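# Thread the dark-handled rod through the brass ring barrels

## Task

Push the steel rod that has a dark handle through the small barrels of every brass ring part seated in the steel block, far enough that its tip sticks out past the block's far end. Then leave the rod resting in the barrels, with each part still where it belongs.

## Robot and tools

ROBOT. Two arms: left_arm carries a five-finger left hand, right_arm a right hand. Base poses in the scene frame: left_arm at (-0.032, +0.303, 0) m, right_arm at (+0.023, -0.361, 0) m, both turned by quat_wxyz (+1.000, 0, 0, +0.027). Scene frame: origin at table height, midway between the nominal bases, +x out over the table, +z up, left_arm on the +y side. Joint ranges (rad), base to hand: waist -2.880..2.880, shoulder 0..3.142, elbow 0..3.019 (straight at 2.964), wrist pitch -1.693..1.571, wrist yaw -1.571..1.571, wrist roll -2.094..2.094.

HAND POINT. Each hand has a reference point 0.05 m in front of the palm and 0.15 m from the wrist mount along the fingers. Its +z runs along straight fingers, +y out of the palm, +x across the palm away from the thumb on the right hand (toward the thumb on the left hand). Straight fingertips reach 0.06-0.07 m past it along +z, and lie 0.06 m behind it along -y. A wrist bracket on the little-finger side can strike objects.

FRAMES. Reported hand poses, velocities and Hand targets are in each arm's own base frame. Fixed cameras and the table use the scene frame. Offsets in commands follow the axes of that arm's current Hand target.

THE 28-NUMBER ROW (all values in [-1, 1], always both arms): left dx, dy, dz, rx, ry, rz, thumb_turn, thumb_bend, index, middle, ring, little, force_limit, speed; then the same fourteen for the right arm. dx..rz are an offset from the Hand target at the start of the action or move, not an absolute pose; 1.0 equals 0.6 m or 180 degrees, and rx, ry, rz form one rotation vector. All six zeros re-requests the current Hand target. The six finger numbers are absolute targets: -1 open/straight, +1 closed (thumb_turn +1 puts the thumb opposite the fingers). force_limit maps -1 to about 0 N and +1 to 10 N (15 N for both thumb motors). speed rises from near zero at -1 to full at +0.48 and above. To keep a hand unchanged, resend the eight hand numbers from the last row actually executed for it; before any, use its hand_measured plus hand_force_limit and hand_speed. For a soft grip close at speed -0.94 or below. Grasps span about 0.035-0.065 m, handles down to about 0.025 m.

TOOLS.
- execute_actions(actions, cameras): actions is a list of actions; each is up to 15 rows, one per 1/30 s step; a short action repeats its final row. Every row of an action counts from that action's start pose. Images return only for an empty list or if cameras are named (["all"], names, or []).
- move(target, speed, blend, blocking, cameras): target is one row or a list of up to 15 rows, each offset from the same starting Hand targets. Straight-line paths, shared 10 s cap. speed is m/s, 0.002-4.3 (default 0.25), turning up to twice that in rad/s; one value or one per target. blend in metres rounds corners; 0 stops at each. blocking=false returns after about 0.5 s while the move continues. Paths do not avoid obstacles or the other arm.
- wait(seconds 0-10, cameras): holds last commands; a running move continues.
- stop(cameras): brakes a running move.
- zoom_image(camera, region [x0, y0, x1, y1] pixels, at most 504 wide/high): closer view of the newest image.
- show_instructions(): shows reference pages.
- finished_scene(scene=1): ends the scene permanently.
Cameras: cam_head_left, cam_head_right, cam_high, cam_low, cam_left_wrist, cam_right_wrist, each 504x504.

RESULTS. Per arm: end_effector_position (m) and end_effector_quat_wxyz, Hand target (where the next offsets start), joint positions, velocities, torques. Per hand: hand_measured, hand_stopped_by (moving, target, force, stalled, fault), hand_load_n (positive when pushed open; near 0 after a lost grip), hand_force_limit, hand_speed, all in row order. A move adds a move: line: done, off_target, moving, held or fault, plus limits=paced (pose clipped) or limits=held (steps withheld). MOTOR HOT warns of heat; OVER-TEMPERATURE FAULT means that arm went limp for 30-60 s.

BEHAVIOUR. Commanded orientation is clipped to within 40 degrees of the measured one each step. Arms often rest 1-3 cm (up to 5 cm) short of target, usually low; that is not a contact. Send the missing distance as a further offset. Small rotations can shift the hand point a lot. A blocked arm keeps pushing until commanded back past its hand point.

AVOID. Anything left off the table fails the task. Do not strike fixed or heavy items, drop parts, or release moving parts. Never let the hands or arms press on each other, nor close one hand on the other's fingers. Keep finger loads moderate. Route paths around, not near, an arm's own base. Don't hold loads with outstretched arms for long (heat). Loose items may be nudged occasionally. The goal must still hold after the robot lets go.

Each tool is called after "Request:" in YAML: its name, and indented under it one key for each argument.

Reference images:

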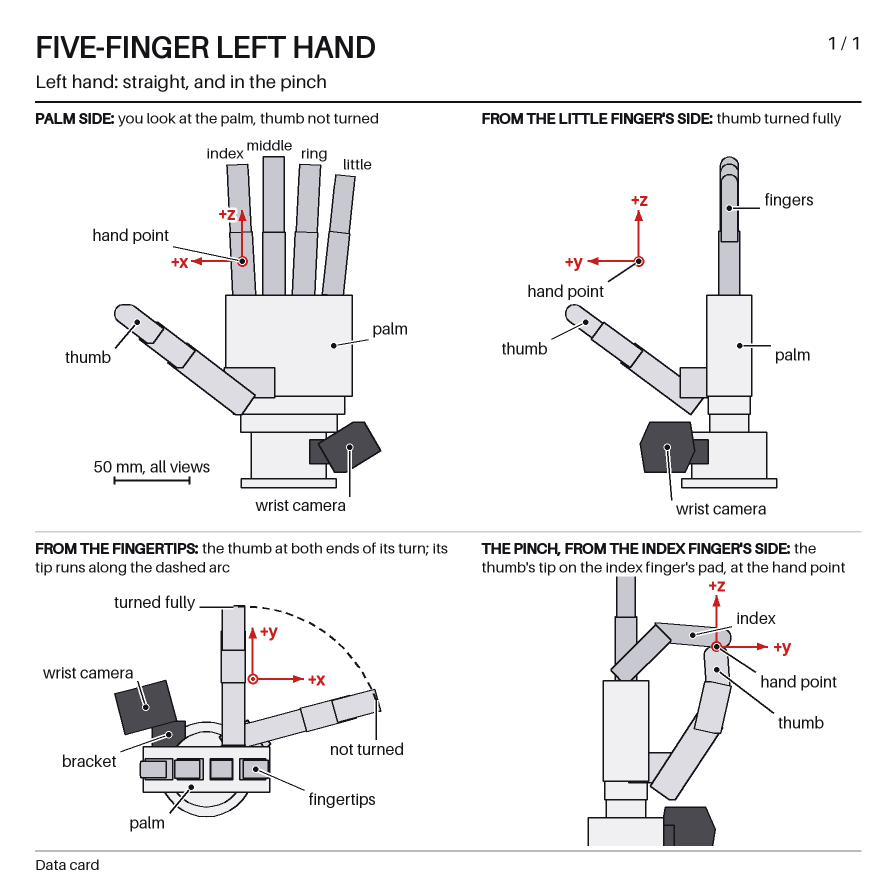

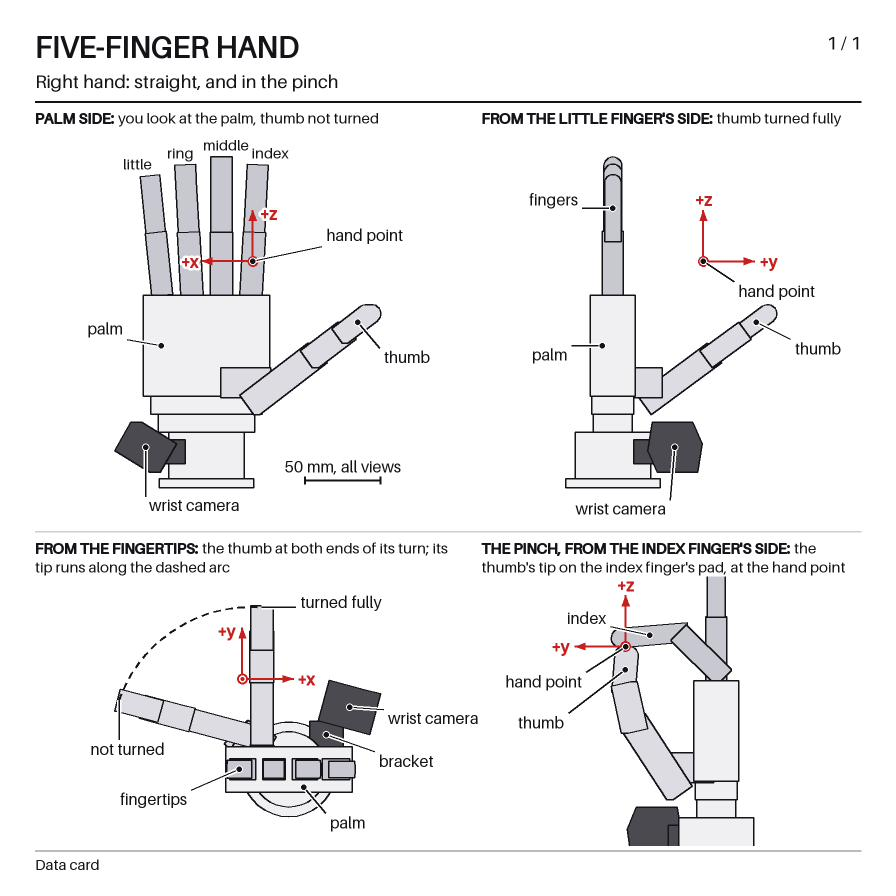

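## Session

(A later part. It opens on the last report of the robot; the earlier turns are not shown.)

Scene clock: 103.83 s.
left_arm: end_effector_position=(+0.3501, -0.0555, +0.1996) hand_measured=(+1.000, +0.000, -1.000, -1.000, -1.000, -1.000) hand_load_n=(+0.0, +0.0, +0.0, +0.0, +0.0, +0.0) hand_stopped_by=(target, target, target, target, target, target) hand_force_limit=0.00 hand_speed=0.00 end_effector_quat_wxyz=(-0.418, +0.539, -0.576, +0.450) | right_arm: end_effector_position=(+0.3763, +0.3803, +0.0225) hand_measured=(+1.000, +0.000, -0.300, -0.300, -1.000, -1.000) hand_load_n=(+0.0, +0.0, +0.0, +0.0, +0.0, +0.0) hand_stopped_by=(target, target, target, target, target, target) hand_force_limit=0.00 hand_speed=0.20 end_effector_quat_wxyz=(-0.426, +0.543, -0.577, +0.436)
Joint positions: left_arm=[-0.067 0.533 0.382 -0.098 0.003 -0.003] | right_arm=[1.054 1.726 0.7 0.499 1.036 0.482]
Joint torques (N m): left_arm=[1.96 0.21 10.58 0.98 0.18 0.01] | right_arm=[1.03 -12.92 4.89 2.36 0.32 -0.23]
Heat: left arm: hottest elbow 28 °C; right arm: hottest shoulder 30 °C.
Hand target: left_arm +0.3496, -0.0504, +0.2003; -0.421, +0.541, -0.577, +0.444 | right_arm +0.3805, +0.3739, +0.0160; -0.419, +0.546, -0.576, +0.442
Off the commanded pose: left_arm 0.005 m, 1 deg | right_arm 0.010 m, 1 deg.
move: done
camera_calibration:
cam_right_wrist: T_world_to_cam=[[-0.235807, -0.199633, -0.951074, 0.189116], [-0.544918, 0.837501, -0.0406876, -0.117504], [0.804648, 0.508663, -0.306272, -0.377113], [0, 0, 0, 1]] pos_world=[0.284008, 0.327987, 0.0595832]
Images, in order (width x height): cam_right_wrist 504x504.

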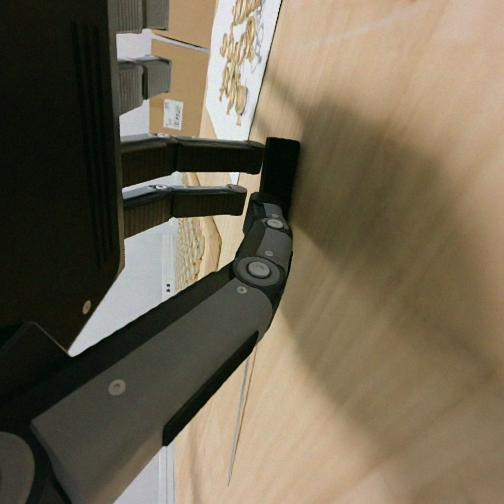

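Request:
execute_actions:
  actions: []
  cameras: ["cam_right_wrist", "cam_head_left", "cam_left_wrist"]

Request:
zoom_image:
  camera: "cam_right_wrist"
  region: [180, 110, 380, 310]

Request:
zoom_image:
  camera: "cam_head_left"
  region: [180, 190, 330, 340]

Scene clock: 104.57 s.
left_arm: end_effector_position=(+0.3501, -0.0555, +0.1996) hand_measured=(+1.000, +0.000, -1.000, -1.000, -1.000, -1.000) hand_load_n=(+0.0, +0.0, +0.0, +0.0, +0.0, +0.0) hand_stopped_by=(target, target, target, target, target, target) hand_force_limit=0.00 hand_speed=0.00 end_effector_quat_wxyz=(-0.418, +0.539, -0.576, +0.450) | right_arm: end_effector_position=(+0.3763, +0.3803, +0.0226) hand_measured=(+1.000, +0.000, -0.300, -0.300, -1.000, -1.000) hand_load_n=(+0.0, +0.0, +0.0, +0.0, +0.0, +0.0) hand_stopped_by=(target, target, target, target, target, target) hand_force_limit=0.00 hand_speed=0.20 end_effector_quat_wxyz=(-0.426, +0.543, -0.577, +0.437)
Joint positions: left_arm=[-0.067 0.533 0.382 -0.098 0.003 -0.003] | right_arm=[1.054 1.726 0.7 0.5 1.036 0.481]
Joint velocities: within noise
Joint torques (N m): left_arm=[2.02 0.26 10.56 0.98 0.18 0.01] | right_arm=[0.91 -12.86 4.93 2.44 0.31 -0.19]
Heat: left arm: hottest elbow 28 °C; right arm: hottest shoulder 30 °C.
Hand target: left_arm +0.3496, -0.0504, +0.2003; -0.421, +0.541, -0.577, +0.444 | right_arm +0.3806, +0.3739, +0.0160; -0.419, +0.546, -0.576, +0.442
Off the commanded pose: left_arm 0.005 m, 1 deg | right_arm 0.010 m, 1 deg.
camera_calibration:
cam_left_wrist: T_world_to_cam=[[0.277211, -0.275565, 0.920444, -0.289209], [-0.588286, -0.806103, -0.0641586, 0.176401], [0.759653, -0.523699, -0.385572, -0.0991681], [0, 0, 0, 1]] pos_world=[0.25928, 0.0105674, 0.239282]
cam_right_wrist: T_world_to_cam=[[-0.23561, -0.200511, -0.950938, 0.189458], [-0.545216, 0.83727, -0.0414575, -0.117239], [0.804504, 0.508699, -0.306591, -0.377115], [0, 0, 0, 1]] pos_world=[0.284108, 0.327987, 0.0596827]
Images, in order (width x height): cam_head_left 504x504, cam_left_wrist 504x504, cam_right_wrist 504x504.

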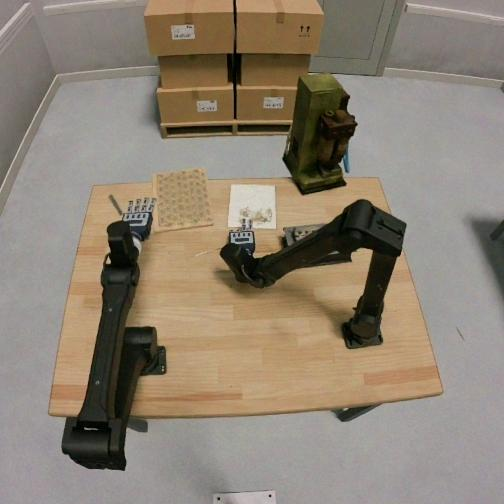

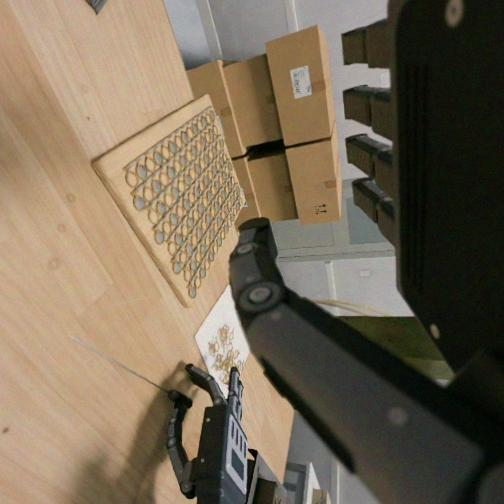

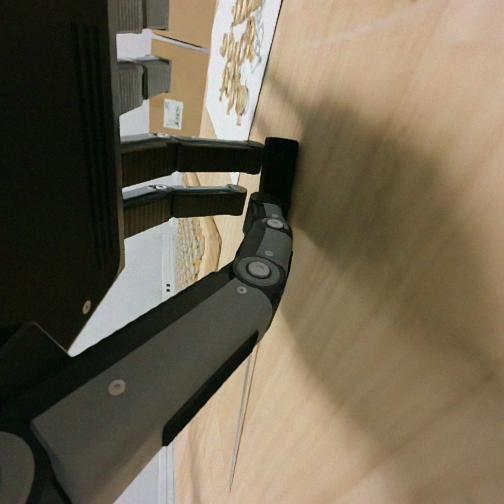

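Scaled by 2.520 from the camera's 504x504 image, which has a finer 720x720 frame.

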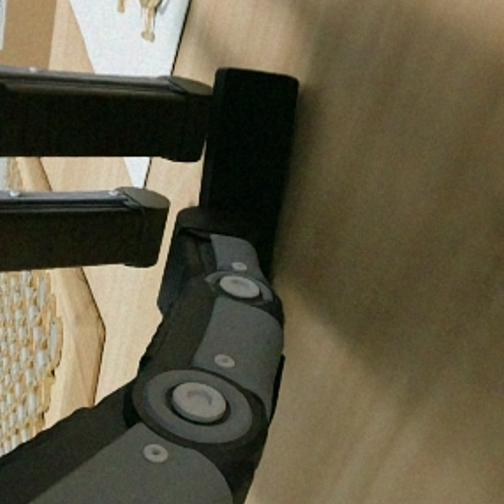

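Scaled by 3.360 from the camera's 504x504 image, which has a finer 720x720 frame.

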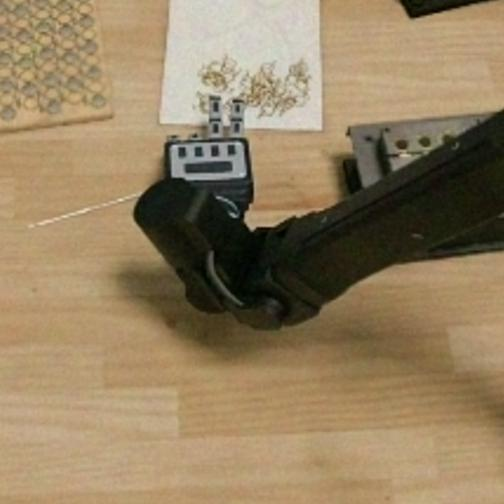

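Request:
move:
  target: [0,0,0,0,0,0,1,0.0,-1,-1,-1,-1,0.0,0.0,0,0,0,0,0,0,1,0.0,0.2,0.2,-1,-1,-0.5,-0.9]
  speed: 0.06
  cameras: ["cam_right_wrist"]

Request:
zoom_image:
  camera: "cam_right_wrist"
  region: [180, 110, 380, 310]

Scene clock: 107.43 s.
left_arm: end_effector_position=(+0.3501, -0.0555, +0.1996) hand_measured=(+1.000, +0.000, -1.000, -1.000, -1.000, -1.000) hand_load_n=(+0.0, +0.0, +0.0, +0.0, +0.0, +0.0) hand_stopped_by=(target, target, target, target, target, target) hand_force_limit=0.00 hand_speed=0.00 end_effector_quat_wxyz=(-0.418, +0.539, -0.576, +0.450) | right_arm: end_effector_position=(+0.3780, +0.3807, +0.0244) hand_measured=(+1.000, +0.000, +0.128, -0.116, -1.000, -1.000) hand_load_n=(-0.5, -1.0, +2.5, +1.0, +0.0, +0.0) hand_stopped_by=(target, target, force, force, target, target) hand_force_limit=-0.50 hand_speed=-0.90 end_effector_quat_wxyz=(-0.429, +0.540, -0.579, +0.436)
Joint positions: left_arm=[-0.067 0.533 0.382 -0.098 0.003 -0.003] | right_arm=[1.052 1.726 0.7 0.51 1.035 0.481]
Joint torques (N m): left_arm=[2.08 0.26 10.58 0.96 0.18 0.02] | right_arm=[1.08 -13.1 4.9 2.03 0.32 -0.21]
Heat: left arm: hottest elbow 28 °C; right arm: hottest shoulder 30 °C.
Hand target: left_arm +0.3496, -0.0504, +0.2003; -0.421, +0.541, -0.577, +0.444 | right_arm +0.3805, +0.3740, +0.0160; -0.419, +0.546, -0.576, +0.442
Off the commanded pose: left_arm 0.005 m, 1 deg | right_arm 0.011 m, 2 deg.
move: off_target (right_arm)
camera_calibration:
cam_right_wrist: T_world_to_cam=[[-0.231206, -0.191031, -0.953966, 0.186421], [-0.542996, 0.838946, -0.0363958, -0.118098], [0.807279, 0.509585, -0.297698, -0.379718], [0, 0, 0, 1]] pos_world=[0.285513, 0.328188, 0.0604993]
Images, in order (width x height): cam_right_wrist 504x504.

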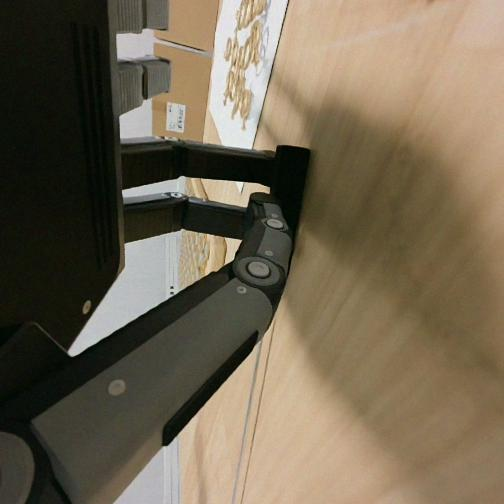

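Scaled by 2.520 from the camera's 504x504 image, which has a finer 720x720 frame.

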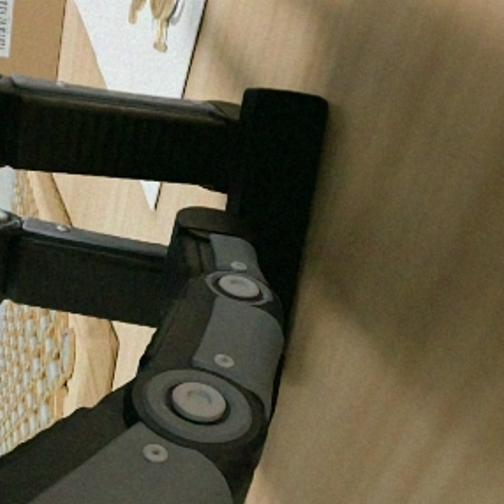

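Request:
execute_actions:
  actions: []
  cameras: ["cam_left_wrist", "cam_low", "cam_right_wrist"]

Request:
zoom_image:
  camera: "cam_left_wrist"
  region: [60, 320, 260, 504]

Request:
zoom_image:
  camera: "cam_low"
  region: [180, 220, 330, 370]

Scene clock: 108.47 s.
left_arm: end_effector_position=(+0.3501, -0.0555, +0.1996) hand_measured=(+1.000, +0.000, -1.000, -1.000, -1.000, -1.000) hand_load_n=(+0.0, +0.0, +0.0, +0.0, +0.0, +0.0) hand_stopped_by=(target, target, target, target, target, target) hand_force_limit=0.00 hand_speed=0.00 end_effector_quat_wxyz=(-0.418, +0.539, -0.576, +0.450) | right_arm: end_effector_position=(+0.3780, +0.3807, +0.0244) hand_measured=(+1.000, +0.000, +0.128, -0.116, -1.000, -1.000) hand_load_n=(-0.5, -1.0, +2.5, +1.0, +0.0, +0.0) hand_stopped_by=(target, target, force, force, target, target) hand_force_limit=-0.50 hand_speed=-0.90 end_effector_quat_wxyz=(-0.429, +0.540, -0.579, +0.436)
Joint positions: left_arm=[-0.067 0.533 0.382 -0.098 0.003 -0.003] | right_arm=[1.052 1.726 0.7 0.51 1.035 0.481]
Joint velocities: within noise
Joint torques (N m): left_arm=[2.02 0.21 10.59 0.98 0.18 0.01] | right_arm=[1.08 -12.98 4.85 1.99 0.3 -0.2]
Heat: left arm: hottest elbow 29 °C; right arm: hottest shoulder 30 °C.
Hand target: left_arm +0.3496, -0.0504, +0.2003; -0.421, +0.541, -0.577, +0.444 | right_arm +0.3805, +0.3740, +0.0160; -0.419, +0.546, -0.576, +0.442
Off the commanded pose: left_arm 0.005 m, 1 deg | right_arm 0.011 m, 2 deg.
camera_calibration:
cam_left_wrist: T_world_to_cam=[[0.277211, -0.275565, 0.920444, -0.289209], [-0.588286, -0.806103, -0.0641586, 0.176401], [0.759653, -0.523699, -0.385572, -0.0991681], [0, 0, 0, 1]] pos_world=[0.25928, 0.0105674, 0.239282]
cam_right_wrist: T_world_to_cam=[[-0.231206, -0.191031, -0.953966, 0.186421], [-0.542996, 0.838946, -0.0363958, -0.118098], [0.807279, 0.509585, -0.297698, -0.379718], [0, 0, 0, 1]] pos_world=[0.285513, 0.328188, 0.0604993]
Images, in order (width x height): cam_low 504x504, cam_left_wrist 504x504, cam_right_wrist 504x504.

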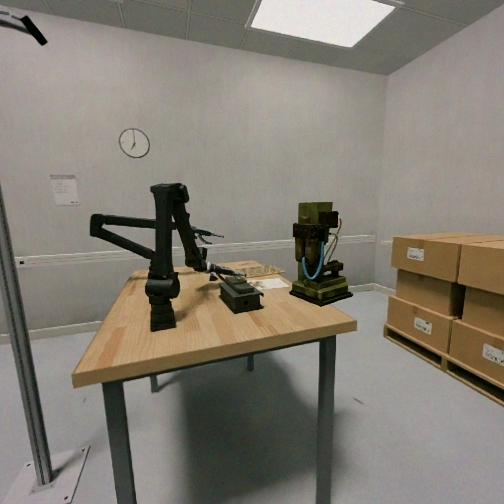

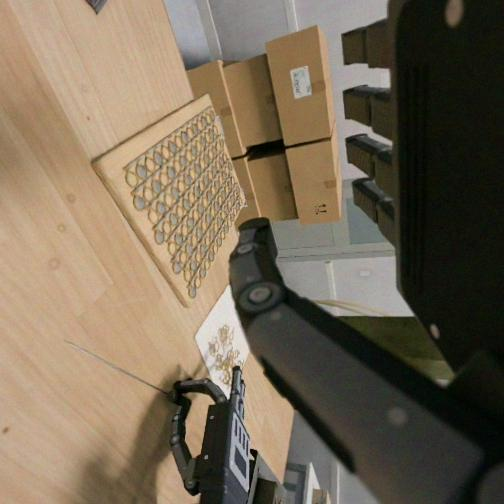

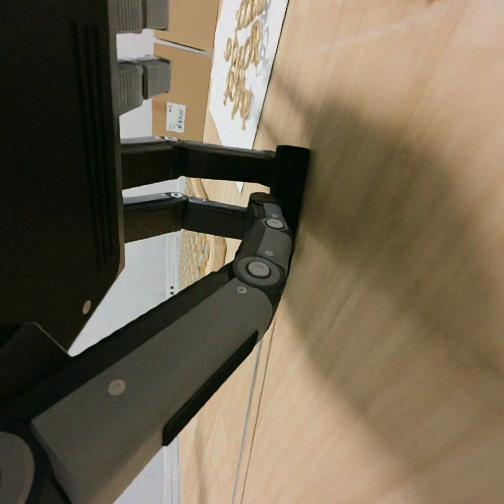

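Scaled by 2.520 from the camera's 504x504 image, which has a finer 720x720 frame.

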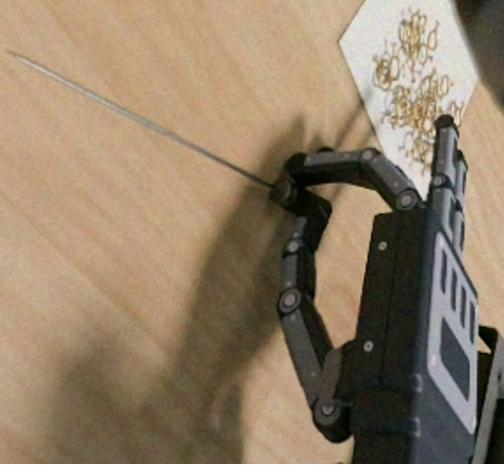

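Scaled by 3.360 from the camera's 504x504 image, which has a finer 720x720 frame.

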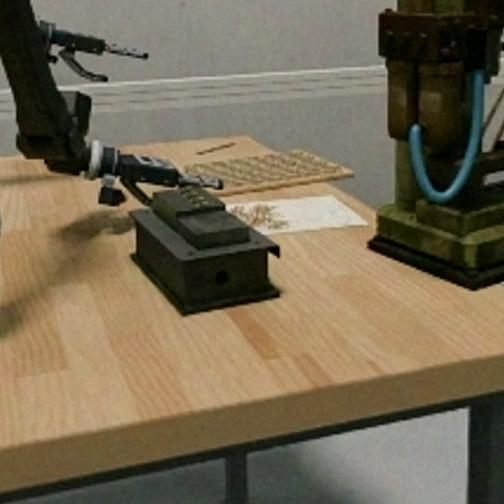

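Request:
zoom_image:
  camera: "cam_left_wrist"
  region: [150, 365, 230, 445]

Scaled by 6.300 from the camera's 504x504 image, which has a finer 720x720 frame.

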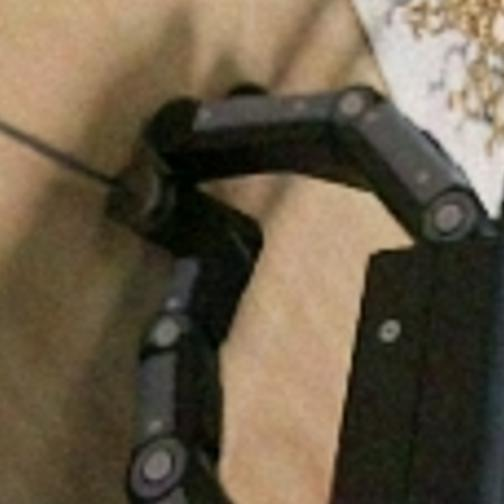

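Request:
move:
  target: [0,0,0,0,0,0,1,0.0,-1,-1,-1,-1,0.0,0.0,0,0,0,0,0,0,1,0.0,0.05,0.06,-1,-1,-0.2,-0.9]
  speed: 0.06
  cameras: ["cam_right_wrist", "cam_left_wrist"]

Request:
zoom_image:
  camera: "cam_left_wrist"
  region: [60, 320, 260, 504]

Scene clock: 109.87 s.
left_arm: end_effector_position=(+0.3501, -0.0555, +0.1996) hand_measured=(+1.000, +0.000, -1.000, -1.000, -1.000, -1.000) hand_load_n=(+0.0, +0.0, +0.0, +0.0, -0.5, +0.0) hand_stopped_by=(target, target, target, target, target, target) hand_force_limit=0.00 hand_speed=0.00 end_effector_quat_wxyz=(-0.418, +0.539, -0.576, +0.450) | right_arm: end_effector_position=(+0.3804, +0.3797, +0.0260) hand_measured=(+1.000, +0.000, +0.050, +0.060, -1.000, -1.000) hand_load_n=(+0.5, +0.0, +0.0, +3.0, +0.0, +0.0) hand_stopped_by=(target, target, target, target, target, target) hand_force_limit=-0.20 hand_speed=-0.90 end_effector_quat_wxyz=(-0.431, +0.535, -0.581, +0.437)
Joint positions: left_arm=[-0.067 0.533 0.382 -0.098 0.003 -0.003] | right_arm=[1.047 1.726 0.7 0.518 1.038 0.481]
Joint torques (N m): left_arm=[2.08 0.15 10.58 0.96 0.18 0.02] | right_arm=[1.44 -12.92 4.86 1.65 0.19 -0.21]
Heat: left arm: hottest elbow 29 °C; right arm: hottest shoulder 30 °C.
Hand target: left_arm +0.3496, -0.0504, +0.2003; -0.421, +0.541, -0.577, +0.444 | right_arm +0.3804, +0.3740, +0.0160; -0.419, +0.546, -0.576, +0.442
Off the commanded pose: left_arm 0.005 m, 1 deg | right_arm 0.012 m, 2 deg.
move: off_target (right_arm)
camera_calibration:
cam_left_wrist: T_world_to_cam=[[0.277211, -0.275565, 0.920444, -0.289209], [-0.588286, -0.806103, -0.0641586, 0.176401], [0.759653, -0.523699, -0.385572, -0.0991681], [0, 0, 0, 1]] pos_world=[0.25928, 0.0105674, 0.239282]
cam_right_wrist: T_world_to_cam=[[-0.227602, -0.183495, -0.956309, 0.184234], [-0.537643, 0.842499, -0.0336973, -0.119441], [0.811873, 0.506483, -0.290409, -0.381348], [0, 0, 0, 1]] pos_world=[0.287321, 0.327581, 0.061413]
Images, in order (width x height): cam_left_wrist 504x504, cam_right_wrist 504x504.

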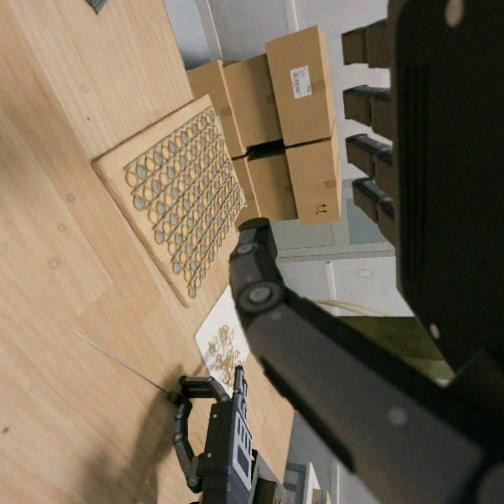

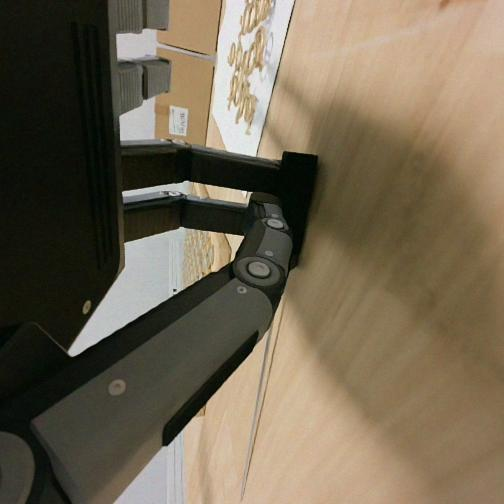

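Scaled by 2.520 from the camera's 504x504 image, which has a finer 720x720 frame.

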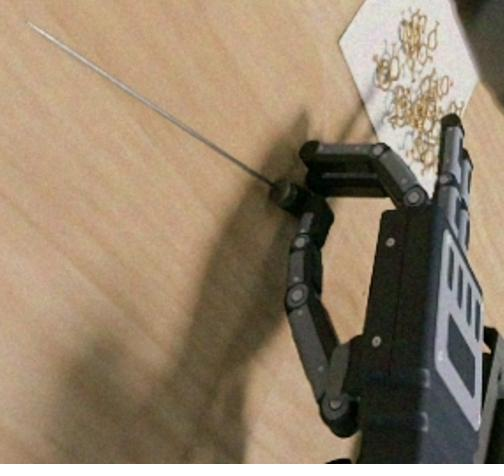

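Request:
move:
  target: [0,0,0,0,0,0,1,0.0,-1,-1,-1,-1,0.0,0.0,0,0.0105,-0.0006,0,0,0,1,0.0,-0.3,-0.3,-1,-1,-0.2,-0.6]
  speed: 0.06
  cameras: ["cam_right_wrist", "cam_left_wrist"]

Request:
zoom_image:
  camera: "cam_left_wrist"
  region: [60, 320, 260, 504]

Scene clock: 111.07 s.
left_arm: end_effector_position=(+0.3501, -0.0555, +0.1996) hand_measured=(+1.000, +0.000, -1.000, -1.000, -1.000, -1.000) hand_load_n=(+0.0, +0.0, +0.0, +0.0, +0.0, +0.0) hand_stopped_by=(target, target, target, target, target, target) hand_force_limit=0.00 hand_speed=0.00 end_effector_quat_wxyz=(-0.418, +0.539, -0.576, +0.450) | right_arm: end_effector_position=(+0.3803, +0.3801, +0.0254) hand_measured=(+1.000, +0.000, -0.300, -0.300, -1.000, -1.000) hand_load_n=(+0.0, -1.5, +0.0, +0.0, +0.0, -0.5) hand_stopped_by=(target, target, target, target, target, target) hand_force_limit=-0.20 hand_speed=-0.60 end_effector_quat_wxyz=(-0.431, +0.536, -0.580, +0.436)
Joint positions: left_arm=[-0.067 0.533 0.382 -0.098 0.003 -0.003] | right_arm=[1.047 1.728 0.7 0.521 1.036 0.48]
Joint torques (N m): left_arm=[2.02 0.15 10.58 0.98 0.18 0.02] | right_arm=[2.02 -11.87 4.53 2.17 0.43 -0.16]
Heat: left arm: hottest elbow 29 °C; right arm: hottest shoulder 30 °C.
Hand target: left_arm +0.3496, -0.0504, +0.2003; -0.421, +0.541, -0.577, +0.444 | right_arm +0.3785, +0.3742, +0.0102; -0.419, +0.546, -0.576, +0.442
Off the commanded pose: left_arm 0.005 m, 1 deg | right_arm 0.017 m, 2 deg.
move: off_target (right_arm)
camera_calibration:
cam_left_wrist: T_world_to_cam=[[0.277211, -0.275565, 0.920444, -0.289209], [-0.588286, -0.806103, -0.0641586, 0.176401], [0.759653, -0.523699, -0.385572, -0.0991681], [0, 0, 0, 1]] pos_world=[0.25928, 0.0105674, 0.239282]
cam_right_wrist: T_world_to_cam=[[-0.227736, -0.183548, -0.956267, 0.183773], [-0.539216, 0.841516, -0.0331075, -0.118842], [0.810791, 0.508095, -0.290616, -0.381909], [0, 0, 0, 1]] pos_world=[0.287419, 0.327785, 0.0608125]
Images, in order (width x height): cam_left_wrist 504x504, cam_right_wrist 504x504.

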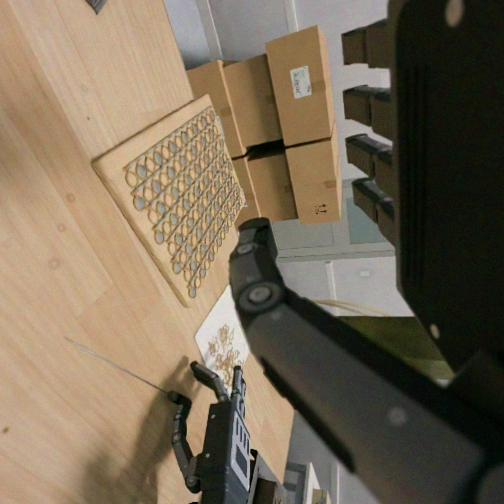

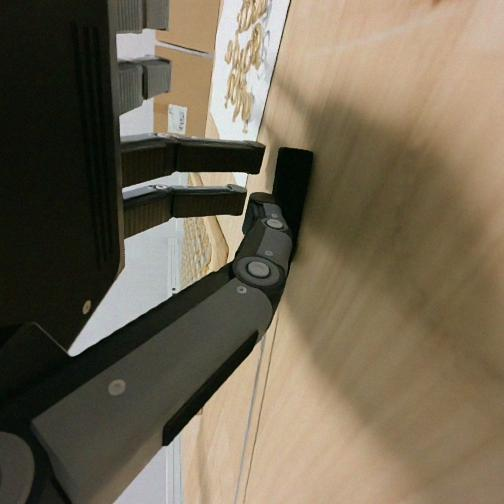

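Scaled by 2.520 from the camera's 504x504 image, which has a finer 720x720 frame.

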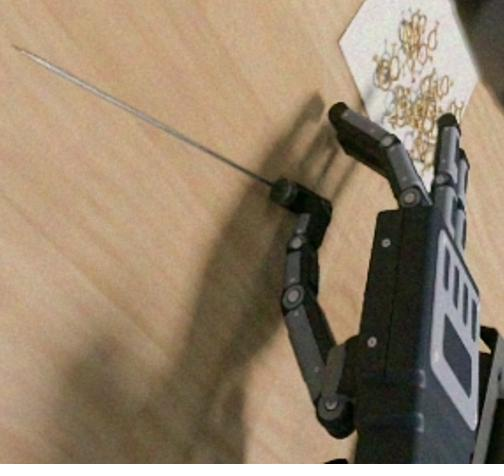

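Request:
move:
  target:
    - [0,0,0,0,0,0,1,0.0,-1,-1,-1,-1,0.0,0.0,0.0009,-0.0343,-0.0264,0,0,0,1,0.0,-0.3,-0.3,-1,-1,-0.2,-0.6]
    - [0,0,0,0,0,0,1,0.0,-1,-1,-1,-1,0.0,0.0,0.0009,-0.0085,-0.0195,0,0,0,1,0.0,-0.3,-0.3,-1,-1,-0.2,-0.6]
  speed: 0.06
  cameras: ["cam_right_wrist", "cam_left_wrist"]

Request:
zoom_image:
  camera: "cam_left_wrist"
  region: [60, 320, 260, 504]

Scene clock: 113.97 s.
left_arm: end_effector_position=(+0.3501, -0.0555, +0.1996) hand_measured=(+1.000, +0.000, -1.000, -1.000, -1.000, -1.000) hand_load_n=(+0.0, +0.0, +0.0, +0.0, +0.0, +0.0) hand_stopped_by=(target, target, target, target, target, target) hand_force_limit=0.00 hand_speed=0.00 end_effector_quat_wxyz=(-0.418, +0.539, -0.576, +0.450) | right_arm: end_effector_position=(+0.3738, +0.3691, +0.0237) hand_measured=(+1.000, +0.000, -0.300, -0.300, -1.000, -1.000) hand_load_n=(+0.0, +0.0, +0.0, +0.0, +0.0, +0.0) hand_stopped_by=(target, target, target, target, target, target) hand_force_limit=-0.20 hand_speed=-0.60 end_effector_quat_wxyz=(-0.415, +0.545, -0.577, +0.446)
Joint positions: left_arm=[-0.067 0.533 0.382 -0.098 0.003 -0.003] | right_arm=[1.052 1.706 0.685 0.472 1.051 0.48]
Joint torques (N m): left_arm=[2.08 0.21 10.61 0.96 0.18 0.02] | right_arm=[3.31 -12.51 5.01 2.4 0.63 0.09]
Heat: left arm: hottest elbow 29 °C; right arm: hottest shoulder 30 °C.
Hand target: left_arm +0.3496, -0.0504, +0.2003; -0.421, +0.541, -0.577, +0.444 | right_arm +0.3686, +0.3741, +0.0181; -0.419, +0.546, -0.576, +0.442
Off the commanded pose: left_arm 0.005 m, 1 deg | right_arm 0.009 m, 1 deg.
move: done
camera_calibration:
cam_left_wrist: T_world_to_cam=[[0.277211, -0.275565, 0.920444, -0.289209], [-0.588286, -0.806103, -0.0641586, 0.176401], [0.759653, -0.523699, -0.385572, -0.0991681], [0, 0, 0, 1]] pos_world=[0.25928, 0.0105674, 0.239282]
cam_right_wrist: T_world_to_cam=[[-0.24244, -0.218815, -0.945168, 0.196881], [-0.532531, 0.84436, -0.0588806, -0.11607], [0.810946, 0.489057, -0.321232, -0.363894], [0, 0, 0, 1]] pos_world=[0.28102, 0.31905, 0.0623564]
Images, in order (width x height): cam_left_wrist 504x504, cam_right_wrist 504x504.

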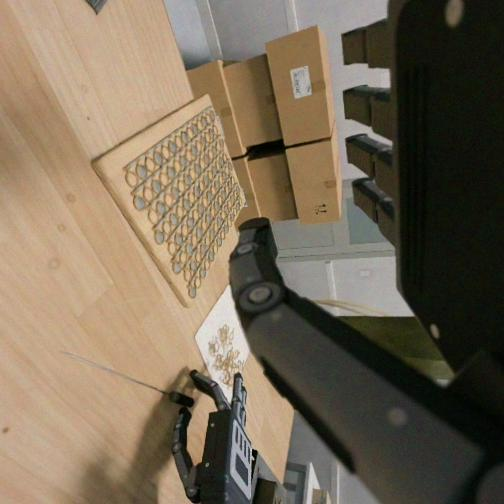

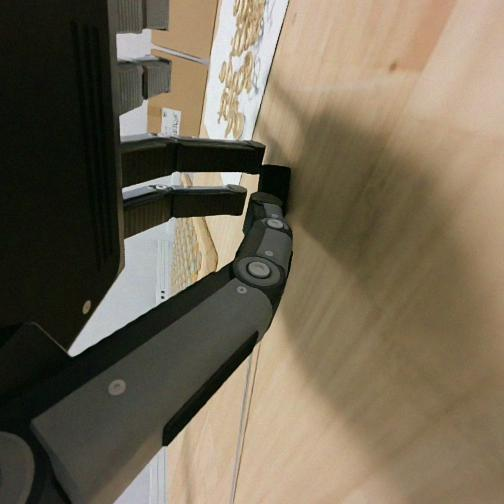

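Scaled by 2.520 from the camera's 504x504 image, which has a finer 720x720 frame.

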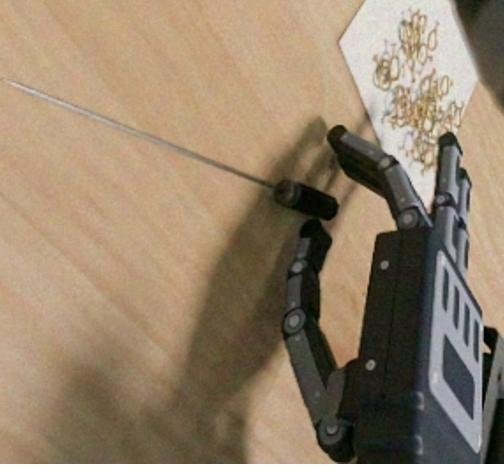

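Request:
move:
  target: [0,0,0,0,0,0,1,0.0,-1,-1,-1,-1,0.0,0.0,-0.0202,-0.001,0.0038,0,0,0,1,0.0,-0.3,-0.3,-1,-1,-0.2,-0.6]
  speed: 0.06
  cameras: ["cam_right_wrist", "cam_left_wrist"]

Request:
zoom_image:
  camera: "cam_left_wrist"
  region: [60, 320, 260, 504]

Scene clock: 115.73 s.
left_arm: end_effector_position=(+0.3501, -0.0555, +0.1996) hand_measured=(+1.000, +0.000, -1.000, -1.000, -1.000, -1.000) hand_load_n=(+0.0, +0.0, +0.0, +0.0, +0.0, +0.0) hand_stopped_by=(target, target, target, target, target, target) hand_force_limit=0.00 hand_speed=0.00 end_effector_quat_wxyz=(-0.418, +0.539, -0.576, +0.450) | right_arm: end_effector_position=(+0.3720, +0.3708, +0.0189) hand_measured=(+1.000, +0.000, -0.300, -0.300, -1.000, -1.000) hand_load_n=(+0.0, +0.0, +0.0, +0.0, +0.0, +0.0) hand_stopped_by=(target, target, target, target, target, target) hand_force_limit=-0.20 hand_speed=-0.60 end_effector_quat_wxyz=(-0.412, +0.547, -0.575, +0.448)
Joint positions: left_arm=[-0.067 0.533 0.382 -0.098 0.003 -0.003] | right_arm=[1.059 1.721 0.69 0.473 1.06 0.481]
Joint torques (N m): left_arm=[2.02 0.21 10.58 0.98 0.18 0.01] | right_arm=[3.25 -12.34 7.31 1.47 0.55 0.15]
Heat: left arm: hottest elbow 29 °C; right arm: hottest shoulder 30 °C.
Hand target: left_arm +0.3496, -0.0504, +0.2003; -0.421, +0.541, -0.577, +0.444 | right_arm +0.3716, +0.3860, +0.0181; -0.419, +0.546, -0.576, +0.442
Off the commanded pose: left_arm 0.005 m, 1 deg | right_arm 0.015 m, 1 deg.
move: off_target (right_arm)
camera_calibration:
cam_left_wrist: T_world_to_cam=[[0.277211, -0.275565, 0.920444, -0.289209], [-0.588286, -0.806103, -0.0641586, 0.176401], [0.759653, -0.523699, -0.385572, -0.0991681], [0, 0, 0, 1]] pos_world=[0.25928, 0.0105674, 0.239282]
cam_right_wrist: T_world_to_cam=[[-0.243228, -0.227954, -0.942803, 0.195964], [-0.532215, 0.843973, -0.0667558, -0.118635], [0.810918, 0.485537, -0.326599, -0.363409], [0, 0, 0, 1]] pos_world=[0.279219, 0.321244, 0.0581469]
Images, in order (width x height): cam_left_wrist 504x504, cam_right_wrist 504x504.

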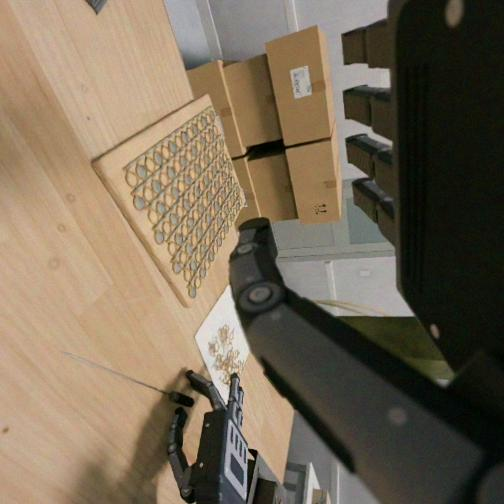

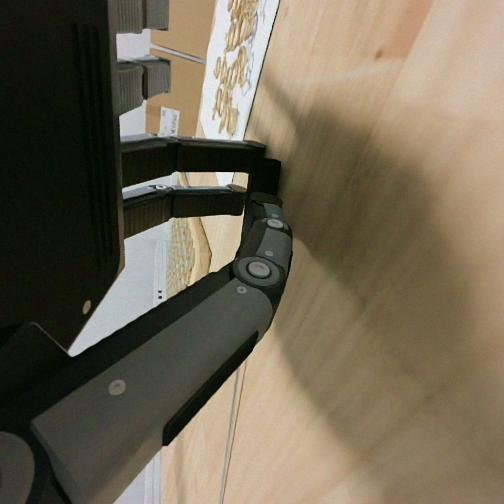

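Scaled by 2.520 from the camera's 504x504 image, which has a finer 720x720 frame.

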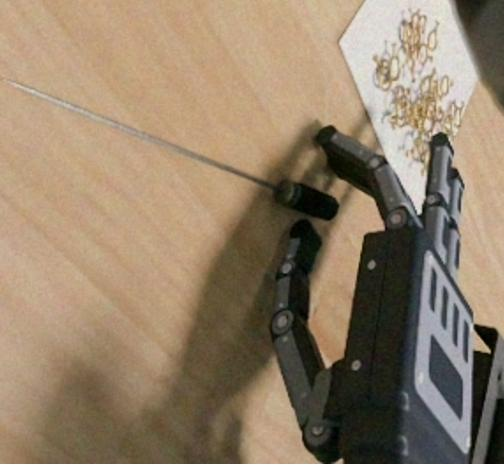

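Request:
move:
  target: [0,0,0,0,0,0,1,0.0,-1,-1,-1,-1,0.0,0.0,-0.0136,-0.0011,0.0041,0,0,0,1,0.0,-0.3,-0.3,-1,-1,-0.2,-0.6]
  speed: 0.06
  cameras: ["cam_right_wrist", "cam_left_wrist"]

Request:
zoom_image:
  camera: "cam_left_wrist"
  region: [60, 320, 260, 504]

Scene clock: 116.97 s.
left_arm: end_effector_position=(+0.3501, -0.0555, +0.1996) hand_measured=(+1.000, +0.000, -1.000, -1.000, -1.000, -1.000) hand_load_n=(+0.0, +0.0, +0.0, +0.0, +0.0, +0.0) hand_stopped_by=(target, target, target, target, target, target) hand_force_limit=0.00 hand_speed=0.00 end_effector_quat_wxyz=(-0.418, +0.539, -0.576, +0.450) | right_arm: end_effector_position=(+0.3751, +0.3796, +0.0193) hand_measured=(+1.000, +0.000, -0.300, -0.300, -1.000, -1.000) hand_load_n=(+0.0, +0.0, +0.0, +0.0, +0.0, +0.0) hand_stopped_by=(target, target, target, target, target, target) hand_force_limit=-0.20 hand_speed=-0.60 end_effector_quat_wxyz=(-0.413, +0.546, -0.575, +0.447)
Joint positions: left_arm=[-0.067 0.533 0.382 -0.098 0.003 -0.003] | right_arm=[1.063 1.736 0.714 0.464 1.061 0.484]
Joint torques (N m): left_arm=[2.14 0.21 10.59 0.98 0.18 0.02] | right_arm=[3.19 -12.4 7.28 1.31 0.57 0.13]
Heat: left arm: hottest elbow 29 °C; right arm: hottest shoulder 30 °C.
Hand target: left_arm +0.3496, -0.0504, +0.2003; -0.421, +0.541, -0.577, +0.444 | right_arm +0.3745, +0.3940, +0.0181; -0.419, +0.546, -0.576, +0.442
Off the commanded pose: left_arm 0.005 m, 1 deg | right_arm 0.014 m, 1 deg.
move: off_target (right_arm)
camera_calibration:
cam_left_wrist: T_world_to_cam=[[0.277211, -0.275565, 0.920444, -0.289209], [-0.588286, -0.806103, -0.0641586, 0.176401], [0.759653, -0.523699, -0.385572, -0.0991681], [0, 0, 0, 1]] pos_world=[0.25928, 0.0105674, 0.239282]
cam_right_wrist: T_world_to_cam=[[-0.241603, -0.225271, -0.943865, 0.197474], [-0.53335, 0.843411, -0.0647728, -0.123765], [0.810657, 0.487761, -0.323919, -0.370834], [0, 0, 0, 1]] pos_world=[0.282319, 0.329748, 0.0582519]
Images, in order (width x height): cam_left_wrist 504x504, cam_right_wrist 504x504.

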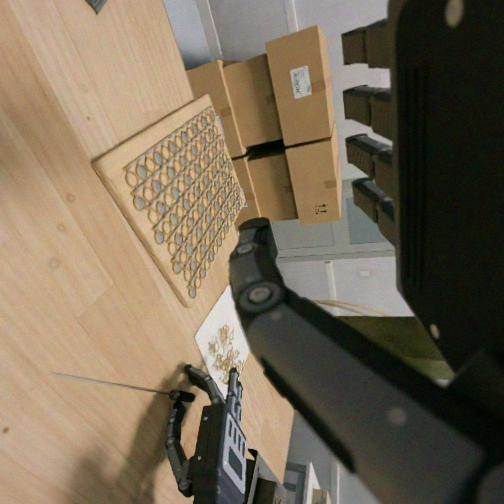

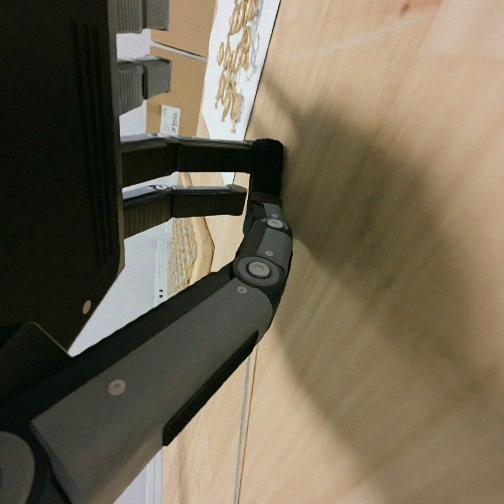

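Scaled by 2.520 from the camera's 504x504 image, which has a finer 720x720 frame.

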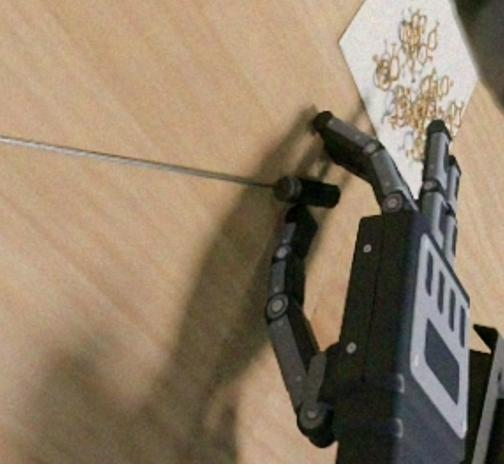

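Request:
move:
  target: [0,0,0,0,0,0,1,0.0,-1,-1,-1,-1,0.0,0.0,0.0,0.0,0.0,0,0,0,1,0.0,-0.2,0.06,-1,-1,-0.5,-0.9]
  speed: 0.06
  cameras: ["cam_right_wrist", "cam_left_wrist"]

Request:
zoom_image:
  camera: "cam_left_wrist"
  region: [60, 320, 260, 504]

Scene clock: 118.43 s.
left_arm: end_effector_position=(+0.3501, -0.0555, +0.1996) hand_measured=(+1.000, +0.000, -1.000, -1.000, -1.000, -1.000) hand_load_n=(+0.5, +0.0, +0.0, +0.0, +0.0, -0.5) hand_stopped_by=(target, target, target, target, target, target) hand_force_limit=0.00 hand_speed=0.00 end_effector_quat_wxyz=(-0.418, +0.539, -0.576, +0.450) | right_arm: end_effector_position=(+0.3777, +0.3826, +0.0231) hand_measured=(+1.000, +0.000, -0.200, -0.152, -1.000, -1.000) hand_load_n=(+0.0, +0.0, +0.0, +1.5, +0.0, +0.0) hand_stopped_by=(target, target, target, force, target, target) hand_force_limit=-0.50 hand_speed=-0.90 end_effector_quat_wxyz=(-0.416, +0.541, -0.577, +0.448)
Joint positions: left_arm=[-0.067 0.533 0.382 -0.098 0.003 -0.003] | right_arm=[1.063 1.736 0.724 0.464 1.067 0.486]
Joint torques (N m): left_arm=[1.96 0.21 10.58 0.99 0.18 0.01] | right_arm=[3.31 -12.57 6.71 1.32 0.31 0.15]
Heat: left arm: hottest elbow 29 °C; right arm: hottest shoulder 30 °C.
Hand target: left_arm +0.3496, -0.0504, +0.2003; -0.421, +0.541, -0.577, +0.444 | right_arm +0.3745, +0.3941, +0.0180; -0.419, +0.546, -0.576, +0.442
Off the commanded pose: left_arm 0.005 m, 1 deg | right_arm 0.013 m, 1 deg.
move: off_target (right_arm)
camera_calibration:
cam_left_wrist: T_world_to_cam=[[0.277211, -0.275565, 0.920444, -0.289209], [-0.588286, -0.806103, -0.0641586, 0.176401], [0.759653, -0.523699, -0.385572, -0.0991681], [0, 0, 0, 1]] pos_world=[0.25928, 0.0105674, 0.239282]
cam_right_wrist: T_world_to_cam=[[-0.235995, -0.216507, -0.947328, 0.196827], [-0.528391, 0.846743, -0.0618883, -0.12783], [0.815543, 0.485954, -0.314227, -0.374501], [0, 0, 0, 1]] pos_world=[0.284327, 0.332844, 0.0608702]
Images, in order (width x height): cam_left_wrist 504x504, cam_right_wrist 504x504.

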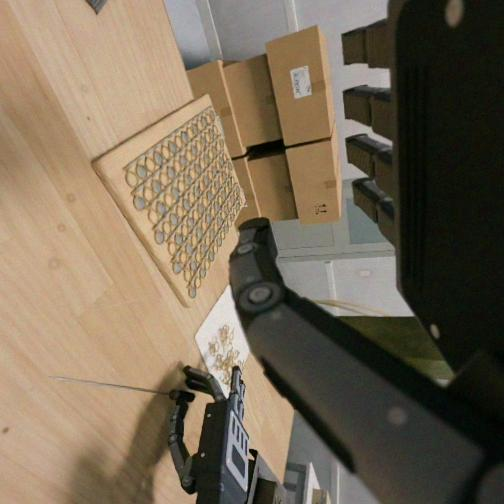

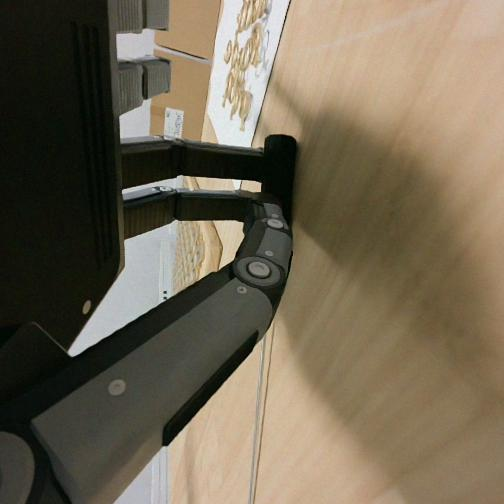

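Scaled by 2.520 from the camera's 504x504 image, which has a finer 720x720 frame.

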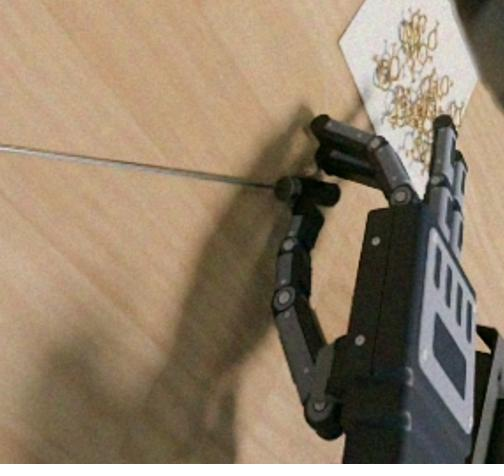

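Request:
move:
  target:
    - [0,0,0,0,0,0,1,0.0,-1,-1,-1,-1,0.0,0.0,0.0187,-0.0349,-0.0118,0,0,0,1,0.0,-0.3,-0.3,-1,-1,-0.2,-0.5]
    - [0,0,0,0,0,0,1,0.0,-1,-1,-1,-1,0.0,0.0,0.0371,-0.0361,-0.0071,0,-0.1342,-0.036,1,0.0,-0.3,-0.3,-1,-1,-0.2,-0.5]
  speed: [0.08, 0.15]
  cameras: ["cam_right_wrist", "cam_left_wrist"]

Request:
zoom_image:
  camera: "cam_left_wrist"
  region: [60, 320, 260, 504]

Scene clock: 122.57 s.
left_arm: end_effector_position=(+0.3501, -0.0555, +0.1996) hand_measured=(+1.000, +0.000, -1.000, -1.000, -1.000, -1.000) hand_load_n=(+0.0, +0.5, +0.0, +0.0, +0.0, +0.0) hand_stopped_by=(target, target, target, target, target, target) hand_force_limit=0.00 hand_speed=0.00 end_effector_quat_wxyz=(-0.418, +0.539, -0.576, +0.450) | right_arm: end_effector_position=(+0.3694, +0.3764, +0.0347) hand_measured=(+1.000, +0.000, -0.300, -0.300, -1.000, -1.000) hand_load_n=(+0.0, +0.0, +0.0, +0.0, +0.0, +0.0) hand_stopped_by=(target, target, target, target, target, target) hand_force_limit=-0.20 hand_speed=-0.50 end_effector_quat_wxyz=(-0.501, +0.662, -0.446, +0.334)
Joint positions: left_arm=[-0.067 0.533 0.382 -0.098 0.003 -0.003] | right_arm=[0.903 1.622 0.546 0.759 0.491 0.159]
Joint torques (N m): left_arm=[2.08 0.21 10.55 0.99 0.18 0.02] | right_arm=[0.85 -13.16 4.9 2.92 0.03 -0.21]
Heat: left arm: hottest elbow 29 °C; right arm: hottest shoulder 30 °C.
Hand target: left_arm +0.3496, -0.0504, +0.2003; -0.421, +0.541, -0.577, +0.444 | right_arm +0.3748, +0.3719, +0.0401; -0.505, +0.658, -0.444, +0.341
Off the commanded pose: left_arm 0.005 m, 1 deg | right_arm 0.009 m, 1 deg.
move: done
camera_calibration:
cam_left_wrist: T_world_to_cam=[[0.277211, -0.275565, 0.920444, -0.289209], [-0.588286, -0.806103, -0.0641586, 0.176401], [0.759653, -0.523699, -0.385572, -0.0991681], [0, 0, 0, 1]] pos_world=[0.25928, 0.0105674, 0.239282]
cam_right_wrist: T_world_to_cam=[[-0.141643, -0.298587, -0.943813, 0.200554], [-0.848387, 0.527887, -0.0396816, 0.11121], [0.510075, 0.795098, -0.328088, -0.364102], [0, 0, 0, 1]] pos_world=[0.308476, 0.290674, 0.0742411]
Images, in order (width x height): cam_left_wrist 504x504, cam_right_wrist 504x504.

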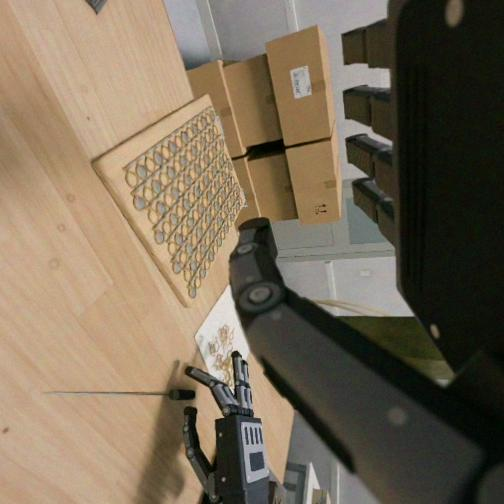

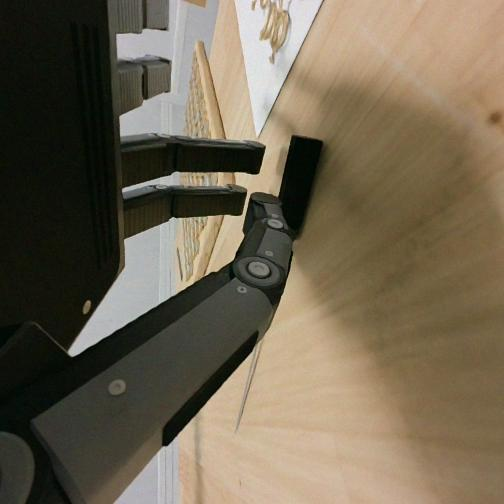

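Scaled by 2.520 from the camera's 504x504 image, which has a finer 720x720 frame.

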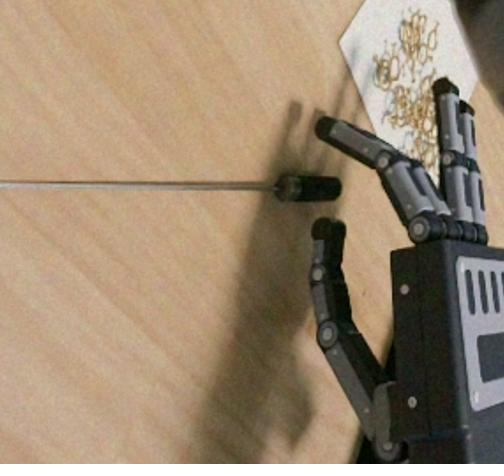

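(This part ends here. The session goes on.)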